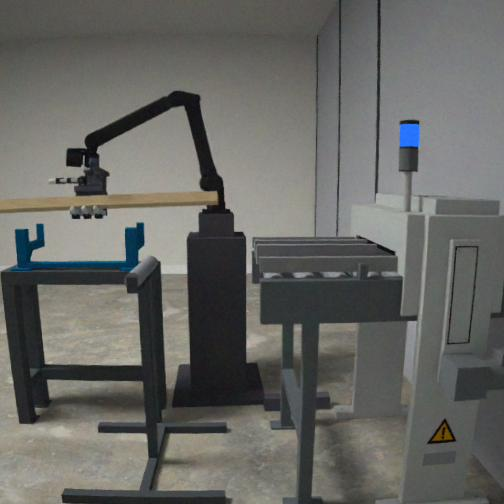

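Request:
move(arm1={"joints": {"joint1_rad": -1.235, "joint2_rad": 1.825, "joint3_rad": 1.325, "joint4_rad": -0.87, "joint5_rad": -0.178, "joint6_rad": -1.199}, "min_time_s": 1.5}, cameras=["cam_end", "cam_side"])

Scene clock: 712.53 s.
Joint torques (N m): arm1=[-0.62 -20.72 10.33 1.4 -1.13 -0.05] | arm2=[2.37 -9.88 12.51 0.17 0.27 -0.1] | arm3=[0.97 -12.51 10.15 -0.2 0.27 0.14]
Heat: arm1: hottest joint3_rad 42 °C; arm2: hottest joint3_rad 46 °C; arm3: hottest joint3_rad 43 °C.
move: arm1 done
Joint velocities: within noise
arm1.joint_positions: joint1_rad=-1.234 joint2_rad=+1.883 joint3_rad=+1.290 joint4_rad=-0.896 joint5_rad=-0.156 joint6_rad=-1.191 hand_index_mcp=+0.789 hand_index_abd=+0.001 hand_index_pip=-0.783 hand_index_dip=+0.528 hand_middle_mcp=+0.789 hand_middle_abd=+0.001 hand_middle_pip=-0.793 hand_middle_dip=+0.525 hand_ring_mcp=+0.784 hand_ring_abd=+0.001 hand_ring_pip=-0.798 hand_ring_dip=+0.520 hand_thumb_cmc=+0.718 hand_thumb_axl=+0.677 hand_thumb_mcp=+0.224 hand_thumb_ipl=+0.168 hand_current_limit=+0.750 hand_speed=-0.600
arm1.joint_status: all done
arm1.hand_state: blocked,goal,blocked,blocked,blocked,goal,blocked,blocked,blocked,goal,blocked,blocked,goal,goal,goal,goal
arm1.index_mcp_current_ma: 31
arm1.index_abd_current_ma: 0
arm1.index_pip_current_ma: 68
arm1.index_dip_current_ma: 19
arm1.middle_mcp_current_ma: 32
arm1.middle_abd_current_ma: 0
arm1.middle_pip_current_ma: 47
arm1.middle_dip_current_ma: 15
arm1.ring_mcp_current_ma: 24
arm1.ring_abd_current_ma: 0
arm1.ring_pip_current_ma: 38
arm1.ring_dip_current_ma: 10
arm1.thumb_cmc_current_ma: 0
arm1.thumb_axl_current_ma: 0
arm1.thumb_mcp_current_ma: 0
arm1.thumb_ipl_current_ma: 0
arm1.hand_goal_index_mcp: 0.754
arm1.hand_goal_index_abd: 0.000
arm1.hand_goal_index_pip: -0.840
arm1.hand_goal_index_dip: 0.500
arm1.hand_goal_middle_mcp: 0.754
arm1.hand_goal_middle_abd: 0.000
arm1.hand_goal_middle_pip: -0.840
arm1.hand_goal_middle_dip: 0.500
arm1.hand_goal_ring_mcp: 0.754
arm1.hand_goal_ring_abd: 0.000
arm1.hand_goal_ring_pip: -0.840
arm1.hand_goal_ring_dip: 0.500
arm1.hand_goal_thumb_cmc: 0.714
arm1.hand_goal_thumb_axl: 0.678
arm1.hand_goal_thumb_mcp: 0.226
arm1.hand_goal_thumb_ipl: 0.168
arm1.hand: x=-0.6632 y=+0.2958 z=+0.8441 quat_wxyz=(+0.087, +0.996, +0.001, -0.009) (m; scene frame)
arm1.hand_target: x=-0.6848 y=+0.2839 z=+0.8964 quat_wxyz=(+0.118, +0.991, +0.010, -0.061) (m; scene frame)
arm1.hand_status: not commanded
arm2, arm3: as last shown
pictures: cam_end, cam_side

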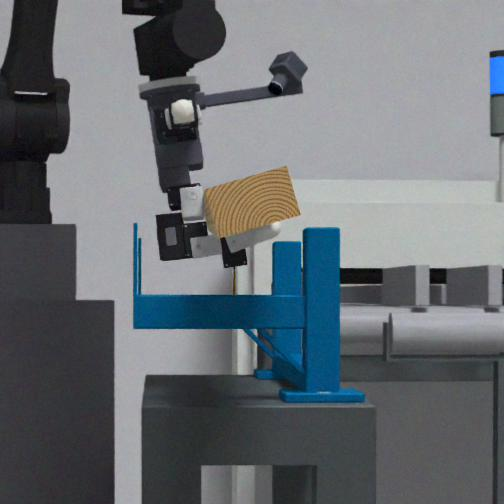

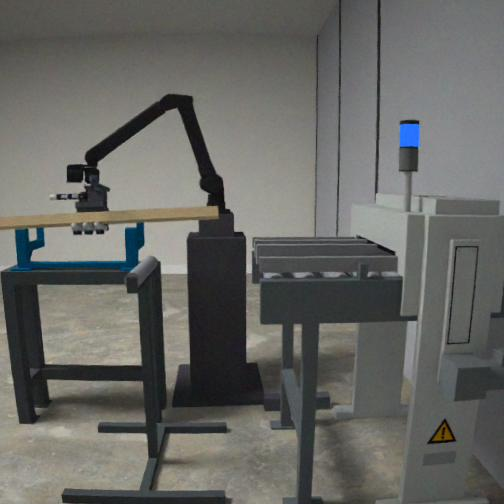

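Request:
move(arm1={"joints": {"joint1_rad": -1.235, "joint2_rad": 1.905, "joint3_rad": 1.292, "joint4_rad": -0.755, "joint5_rad": -0.178, "joint6_rad": -1.199}, "min_time_s": 1.5}, cameras=["cam_end", "cam_side", "cam_over"])

Scene clock: 727.67 s.
Joint torques (N m): arm1=[-0.56 -20.72 9.31 1.5 -1.15 -0.04] | arm2=[2.43 -9.82 12.53 0.21 0.26 -0.12] | arm3=[0.91 -12.51 10.13 -0.18 0.26 0.12]
Heat: arm1: hottest joint2_rad 41 °C; arm2: hottest joint3_rad 46 °C; arm3: hottest joint3_rad 43 °C.
move: arm1 done
Joint velocities: within noise
arm1.joint_positions: joint1_rad=-1.234 joint2_rad=+1.956 joint3_rad=+1.263 joint4_rad=-0.783 joint5_rad=-0.156 joint6_rad=-1.191 hand_index_mcp=+0.789 hand_index_abd=+0.001 hand_index_pip=-0.783 hand_index_dip=+0.528 hand_middle_mcp=+0.789 hand_middle_abd=+0.001 hand_middle_pip=-0.793 hand_middle_dip=+0.525 hand_ring_mcp=+0.784 hand_ring_abd=+0.001 hand_ring_pip=-0.798 hand_ring_dip=+0.520 hand_thumb_cmc=+0.718 hand_thumb_axl=+0.677 hand_thumb_mcp=+0.224 hand_thumb_ipl=+0.168 hand_current_limit=+0.750 hand_speed=-0.600
arm1.joint_status: all done
arm1.hand_state: blocked,goal,blocked,blocked,blocked,goal,blocked,blocked,blocked,goal,blocked,blocked,goal,goal,goal,goal
arm1.index_mcp_current_ma: 31
arm1.index_abd_current_ma: 0
arm1.index_pip_current_ma: 68
arm1.index_dip_current_ma: 19
arm1.middle_mcp_current_ma: 32
arm1.middle_abd_current_ma: 0
arm1.middle_pip_current_ma: 47
arm1.middle_dip_current_ma: 15
arm1.ring_mcp_current_ma: 24
arm1.ring_abd_current_ma: 0
arm1.ring_pip_current_ma: 38
arm1.ring_dip_current_ma: 10
arm1.thumb_cmc_current_ma: 0
arm1.thumb_axl_current_ma: 0
arm1.thumb_mcp_current_ma: 0
arm1.thumb_ipl_current_ma: 0
arm1.hand_goal_index_mcp: 0.754
arm1.hand_goal_index_abd: 0.000
arm1.hand_goal_index_pip: -0.840
arm1.hand_goal_index_dip: 0.500
arm1.hand_goal_middle_mcp: 0.754
arm1.hand_goal_middle_abd: 0.000
arm1.hand_goal_middle_pip: -0.840
arm1.hand_goal_middle_dip: 0.500
arm1.hand_goal_ring_mcp: 0.754
arm1.hand_goal_ring_abd: 0.000
arm1.hand_goal_ring_pip: -0.840
arm1.hand_goal_ring_dip: 0.500
arm1.hand_goal_thumb_cmc: 0.714
arm1.hand_goal_thumb_axl: 0.678
arm1.hand_goal_thumb_mcp: 0.226
arm1.hand_goal_thumb_ipl: 0.168
arm1.hand: x=-0.6677 y=+0.2941 z=+0.8004 quat_wxyz=(+0.090, +0.996, +0.001, -0.015) (m; scene frame)
arm1.hand_target: x=-0.6901 y=+0.2818 z=+0.8465 quat_wxyz=(+0.119, +0.991, +0.010, -0.062) (m; scene frame)
arm1.hand_status: not commanded
arm2, arm3: as last shown
pictures: cam_end, cam_over, cam_side

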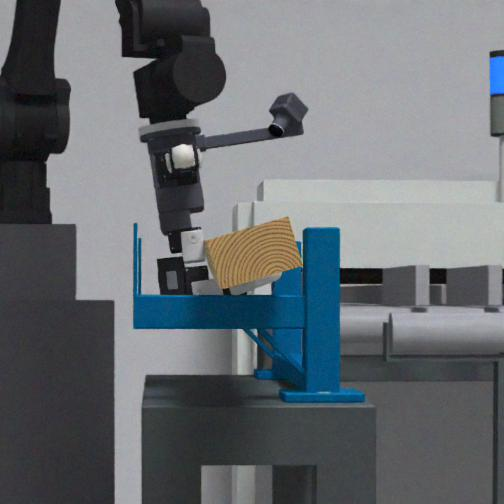

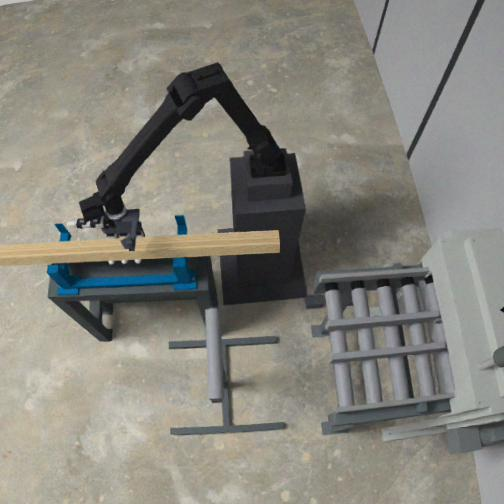

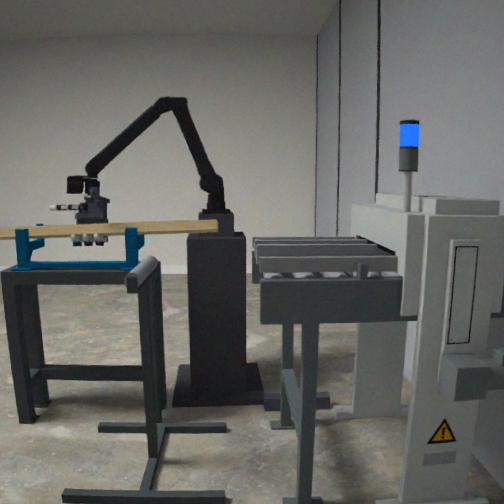

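Request:
move(arm1={"joints": {"joint1_rad": -1.235, "joint2_rad": 1.954, "joint3_rad": 1.278, "joint4_rad": -0.695, "joint5_rad": -0.178, "joint6_rad": -1.199}, "min_time_s": 1.5}, cameras=["cam_end", "cam_side"])

Scene clock: 740.90 s.
Joint torques (N m): arm1=[-0.56 -19.96 8.5 1.65 -1.08 -0.04] | arm2=[2.2 -9.7 12.52 0.13 0.23 -0.11] | arm3=[0.85 -12.51 10.17 -0.18 0.27 0.14]
Heat: arm1: hottest joint2_rad 41 °C; arm2: hottest joint3_rad 46 °C; arm3: hottest joint3_rad 43 °C.
move: arm1 done
Joint velocities: within noise
arm1.joint_positions: joint1_rad=-1.235 joint2_rad=+1.992 joint3_rad=+1.257 joint4_rad=-0.725 joint5_rad=-0.158 joint6_rad=-1.193 hand_index_mcp=+0.789 hand_index_abd=+0.001 hand_index_pip=-0.783 hand_index_dip=+0.528 hand_middle_mcp=+0.789 hand_middle_abd=+0.001 hand_middle_pip=-0.792 hand_middle_dip=+0.526 hand_ring_mcp=+0.785 hand_ring_abd=+0.001 hand_ring_pip=-0.793 hand_ring_dip=+0.522 hand_thumb_cmc=+0.717 hand_thumb_axl=+0.677 hand_thumb_mcp=+0.224 hand_thumb_ipl=+0.168 hand_current_limit=+0.750 hand_speed=-0.600
arm1.joint_status: all done
arm1.hand_state: blocked,goal,blocked,blocked,blocked,goal,blocked,blocked,blocked,goal,blocked,blocked,goal,goal,goal,goal
arm1.index_mcp_current_ma: 31
arm1.index_abd_current_ma: 0
arm1.index_pip_current_ma: 68
arm1.index_dip_current_ma: 19
arm1.middle_mcp_current_ma: 32
arm1.middle_abd_current_ma: 0
arm1.middle_pip_current_ma: 50
arm1.middle_dip_current_ma: 16
arm1.ring_mcp_current_ma: 25
arm1.ring_abd_current_ma: 0
arm1.ring_pip_current_ma: 47
arm1.ring_dip_current_ma: 13
arm1.thumb_cmc_current_ma: 0
arm1.thumb_axl_current_ma: 0
arm1.thumb_mcp_current_ma: 0
arm1.thumb_ipl_current_ma: 0
arm1.hand_goal_index_mcp: 0.754
arm1.hand_goal_index_abd: 0.000
arm1.hand_goal_index_pip: -0.840
arm1.hand_goal_index_dip: 0.500
arm1.hand_goal_middle_mcp: 0.754
arm1.hand_goal_middle_abd: 0.000
arm1.hand_goal_middle_pip: -0.840
arm1.hand_goal_middle_dip: 0.500
arm1.hand_goal_ring_mcp: 0.754
arm1.hand_goal_ring_abd: 0.000
arm1.hand_goal_ring_pip: -0.840
arm1.hand_goal_ring_dip: 0.500
arm1.hand_goal_thumb_cmc: 0.714
arm1.hand_goal_thumb_axl: 0.678
arm1.hand_goal_thumb_mcp: 0.226
arm1.hand_goal_thumb_ipl: 0.168
arm1.hand: x=-0.6724 y=+0.2928 z=+0.7824 quat_wxyz=(+0.094, +0.995, +0.002, -0.023) (m; scene frame)
arm1.hand_target: x=-0.6913 y=+0.2824 z=+0.8171 quat_wxyz=(+0.118, +0.991, +0.010, -0.061) (m; scene frame)
arm1.hand_status: not commanded
arm2, arm3: as last shown
pictures: cam_end, cam_side

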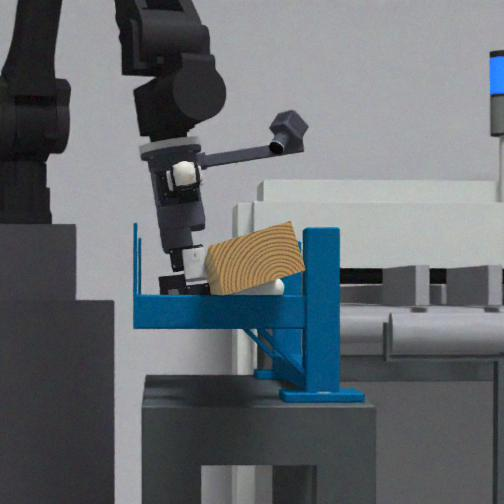

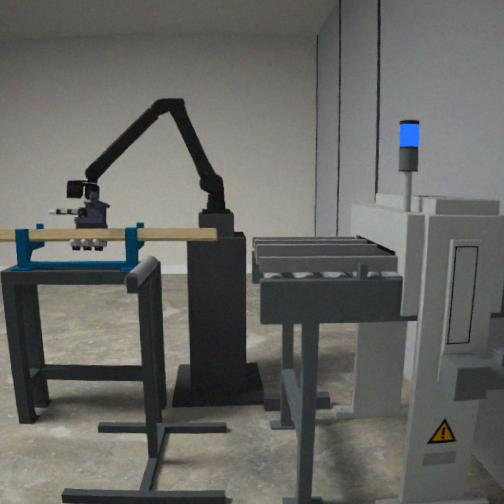

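Request:
move(arm1={"joints": {"joint1_rad": -1.230, "joint2_rad": 1.990, "joint3_rad": 1.262, "joint4_rad": -0.655, "joint5_rad": -0.175, "joint6_rad": -1.199}, "min_time_s": 1.2}, cameras=["cam_end"])

Request:
move(arm1={"joints": {"joint1_rad": -1.225, "joint2_rad": 2.012, "joint3_rad": 1.235, "joint4_rad": -0.655, "joint5_rad": -0.170, "joint6_rad": -1.195}, "min_time_s": 1.0}, cameras=["cam_end", "cam_side", "cam_over"])

Scene clock: 755.17 s.
Joint torques (N m): arm1=[-0.09 -18.9 7.84 1.69 -0.85 -0.02] | arm2=[2.32 -9.64 12.51 0.24 0.24 -0.11] | arm3=[0.91 -12.57 10.17 -0.18 0.25 0.13]
Heat: arm1: hottest joint2_rad 39 °C; arm2: hottest joint3_rad 46 °C; arm3: hottest joint3_rad 43 °C.
move: arm1 done
Joint velocities: within noise
arm1.joint_positions: joint1_rad=-1.231 joint2_rad=+2.007 joint3_rad=+1.248 joint4_rad=-0.685 joint5_rad=-0.161 joint6_rad=-1.199 hand_index_mcp=+0.789 hand_index_abd=+0.001 hand_index_pip=-0.785 hand_index_dip=+0.523 hand_middle_mcp=+0.789 hand_middle_abd=+0.001 hand_middle_pip=-0.795 hand_middle_dip=+0.520 hand_ring_mcp=+0.783 hand_ring_abd=+0.001 hand_ring_pip=-0.801 hand_ring_dip=+0.518 hand_thumb_cmc=+0.717 hand_thumb_axl=+0.677 hand_thumb_mcp=+0.224 hand_thumb_ipl=+0.168 hand_current_limit=+0.750 hand_speed=-0.600
arm1.joint_status: all done
arm1.hand_state: blocked,goal,blocked,blocked,blocked,goal,blocked,blocked,blocked,goal,blocked,goal,goal,goal,goal,goal
arm1.index_mcp_current_ma: 31
arm1.index_abd_current_ma: 0
arm1.index_pip_current_ma: 63
arm1.index_dip_current_ma: 13
arm1.middle_mcp_current_ma: 32
arm1.middle_abd_current_ma: 0
arm1.middle_pip_current_ma: 43
arm1.middle_dip_current_ma: 10
arm1.ring_mcp_current_ma: 23
arm1.ring_abd_current_ma: 0
arm1.ring_pip_current_ma: 35
arm1.ring_dip_current_ma: 9
arm1.thumb_cmc_current_ma: 0
arm1.thumb_axl_current_ma: 0
arm1.thumb_mcp_current_ma: 0
arm1.thumb_ipl_current_ma: 0
arm1.hand_goal_index_mcp: 0.754
arm1.hand_goal_index_abd: 0.000
arm1.hand_goal_index_pip: -0.840
arm1.hand_goal_index_dip: 0.500
arm1.hand_goal_middle_mcp: 0.754
arm1.hand_goal_middle_abd: 0.000
arm1.hand_goal_middle_pip: -0.840
arm1.hand_goal_middle_dip: 0.500
arm1.hand_goal_ring_mcp: 0.754
arm1.hand_goal_ring_abd: 0.000
arm1.hand_goal_ring_pip: -0.840
arm1.hand_goal_ring_dip: 0.500
arm1.hand_goal_thumb_cmc: 0.714
arm1.hand_goal_thumb_axl: 0.678
arm1.hand_goal_thumb_mcp: 0.226
arm1.hand_goal_thumb_ipl: 0.168
arm1.hand: x=-0.6721 y=+0.2891 z=+0.7737 quat_wxyz=(+0.098, +0.995, +0.008, -0.030) (m; scene frame)
arm1.hand_target: x=-0.6839 y=+0.2781 z=+0.7933 quat_wxyz=(+0.115, +0.992, +0.016, -0.055) (m; scene frame)
arm1.hand_status: not commanded
arm2: as last shown
arm3.joint_positions: joint1_rad=+0.411 joint2_rad=+1.354 joint3_rad=+0.972 joint4_rad=-1.054 joint5_rad=+0.071 joint6_rad=+0.356 hand_index_mcp=+0.757 hand_index_abd=-0.001 hand_index_pip=-0.660 hand_index_dip=+0.688 hand_middle_mcp=+0.758 hand_middle_abd=+0.000 hand_middle_pip=-0.660 hand_middle_dip=+0.688 hand_ring_mcp=+0.754 hand_ring_abd=+0.002 hand_ring_pip=-0.660 hand_ring_dip=+0.688 hand_thumb_cmc=+0.717 hand_thumb_axl=+0.677 hand_thumb_mcp=+0.223 hand_thumb_ipl=+0.168 hand_current_limit=+0.750 hand_speed=-0.600
arm3.joint_status: not commanded
arm3.hand_state: goal,goal,goal,goal,goal,goal,goal,goal,goal,goal,goal,goal,goal,goal,goal,overload
arm3.index_mcp_current_ma: 7
arm3.index_abd_current_ma: -1
arm3.index_pip_current_ma: 0
arm3.index_dip_current_ma: -4
arm3.middle_mcp_current_ma: 8
arm3.middle_abd_current_ma: 0
arm3.middle_pip_current_ma: 0
arm3.middle_dip_current_ma: -4
arm3.ring_mcp_current_ma: 0
arm3.ring_abd_current_ma: 3
arm3.ring_pip_current_ma: 0
arm3.ring_dip_current_ma: -4
arm3.thumb_cmc_current_ma: 6
arm3.thumb_axl_current_ma: -1
arm3.thumb_mcp_current_ma: -8
arm3.thumb_ipl_current_ma: 0
arm3.hand_goal_index_mcp: 0.754
arm3.hand_goal_index_abd: 0.000
arm3.hand_goal_index_pip: -0.660
arm3.hand_goal_index_dip: 0.690
arm3.hand_goal_middle_mcp: 0.754
arm3.hand_goal_middle_abd: 0.000
arm3.hand_goal_middle_pip: -0.660
arm3.hand_goal_middle_dip: 0.690
arm3.hand_goal_ring_mcp: 0.754
arm3.hand_goal_ring_abd: 0.000
arm3.hand_goal_ring_pip: -0.660
arm3.hand_goal_ring_dip: 0.690
arm3.hand_goal_thumb_cmc: 0.714
arm3.hand_goal_thumb_axl: 0.678
arm3.hand_goal_thumb_mcp: 0.226
arm3.hand_goal_thumb_ipl: 0.168
arm3.hand: x=+1.4421 y=+0.1587 z=+0.8984 quat_wxyz=(+0.068, +0.998, +0.004, -0.009) (m; scene frame)
arm3.hand_target: x=+1.4451 y=+0.1483 z=+0.9190 quat_wxyz=(+0.087, +0.996, -0.003, -0.003) (m; scene frame)
arm3.hand_status: not commanded
pictures: cam_end

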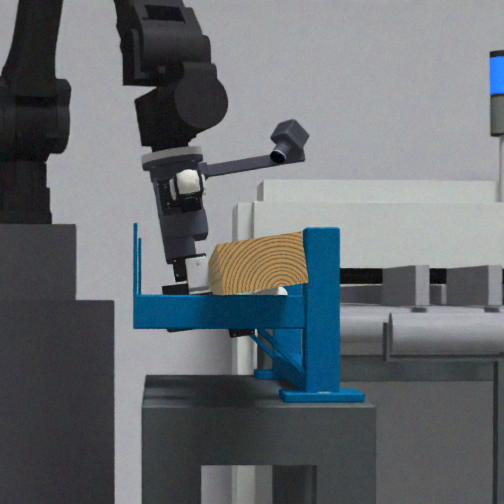

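Scene clock: 756.57 s.
Joint torques (N m): arm1=[0.03 -18.08 6.5 0.75 -0.63 0.03] | arm2=[2.26 -9.58 12.52 0.2 0.28 -0.1] | arm3=[0.91 -12.4 10.17 -0.2 0.26 0.13]
Heat: arm1: hottest joint2_rad 39 °C; arm2: hottest joint3_rad 46 °C; arm3: hottest joint3_rad 43 °C.
move: arm1 done
Joint velocities: within noise
arm1.joint_positions: joint1_rad=-1.229 joint2_rad=+2.022 joint3_rad=+1.236 joint4_rad=-0.663 joint5_rad=-0.161 joint6_rad=-1.187 hand_index_mcp=+0.789 hand_index_abd=+0.001 hand_index_pip=-0.788 hand_index_dip=+0.523 hand_middle_mcp=+0.789 hand_middle_abd=+0.001 hand_middle_pip=-0.799 hand_middle_dip=+0.520 hand_ring_mcp=+0.783 hand_ring_abd=+0.001 hand_ring_pip=-0.803 hand_ring_dip=+0.516 hand_thumb_cmc=+0.717 hand_thumb_axl=+0.677 hand_thumb_mcp=+0.224 hand_thumb_ipl=+0.168 hand_current_limit=+0.750 hand_speed=-0.600
arm1.joint_status: all done
arm1.hand_state: blocked,goal,blocked,blocked,blocked,goal,blocked,goal,blocked,goal,blocked,goal,goal,goal,goal,goal
arm1.index_mcp_current_ma: 31
arm1.index_abd_current_ma: 0
arm1.index_pip_current_ma: 57
arm1.index_dip_current_ma: 13
arm1.middle_mcp_current_ma: 32
arm1.middle_abd_current_ma: 0
arm1.middle_pip_current_ma: 37
arm1.middle_dip_current_ma: 10
arm1.ring_mcp_current_ma: 23
arm1.ring_abd_current_ma: 0
arm1.ring_pip_current_ma: 32
arm1.ring_dip_current_ma: 7
arm1.thumb_cmc_current_ma: 0
arm1.thumb_axl_current_ma: 0
arm1.thumb_mcp_current_ma: 0
arm1.thumb_ipl_current_ma: 0
arm1.hand_goal_index_mcp: 0.754
arm1.hand_goal_index_abd: 0.000
arm1.hand_goal_index_pip: -0.840
arm1.hand_goal_index_dip: 0.500
arm1.hand_goal_middle_mcp: 0.754
arm1.hand_goal_middle_abd: 0.000
arm1.hand_goal_middle_pip: -0.840
arm1.hand_goal_middle_dip: 0.500
arm1.hand_goal_ring_mcp: 0.754
arm1.hand_goal_ring_abd: 0.000
arm1.hand_goal_ring_pip: -0.840
arm1.hand_goal_ring_dip: 0.500
arm1.hand_goal_thumb_cmc: 0.714
arm1.hand_goal_thumb_axl: 0.678
arm1.hand_goal_thumb_mcp: 0.226
arm1.hand_goal_thumb_ipl: 0.168
arm1.hand: x=-0.6690 y=+0.2901 z=+0.7622 quat_wxyz=(+0.097, +0.995, +0.003, -0.026) (m; scene frame)
arm1.hand_target: x=-0.6689 y=+0.2847 z=+0.7685 quat_wxyz=(+0.104, +0.994, +0.007, -0.031) (m; scene frame)
arm1.hand_status: not commanded
arm2, arm3: as last shown
pictures: cam_end, cam_over, cam_side

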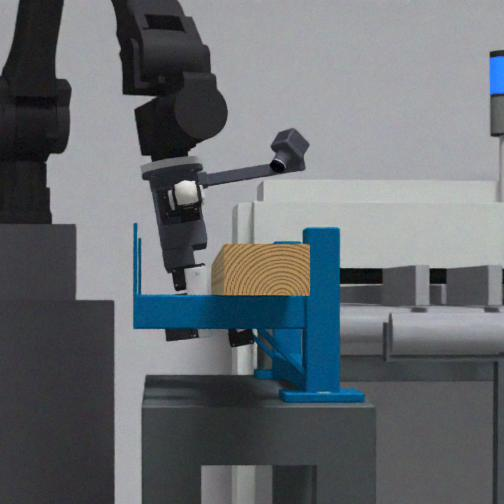

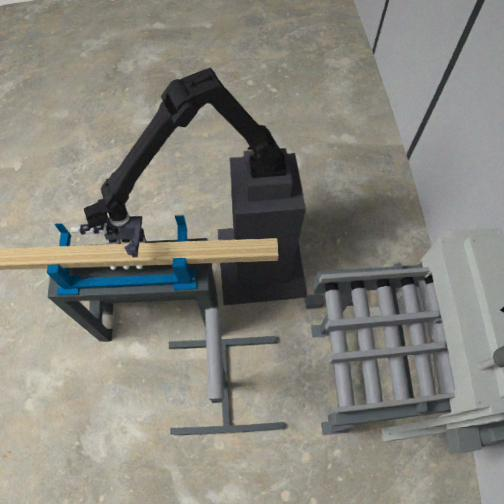

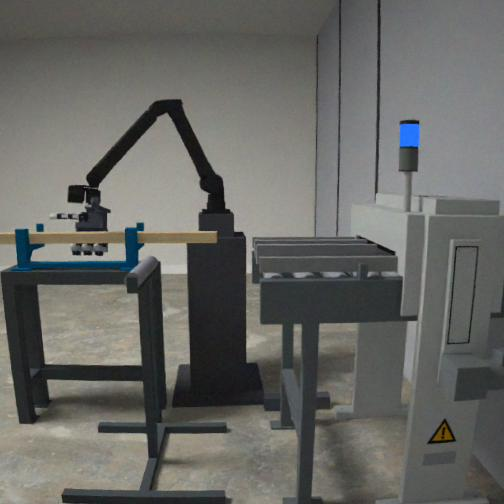

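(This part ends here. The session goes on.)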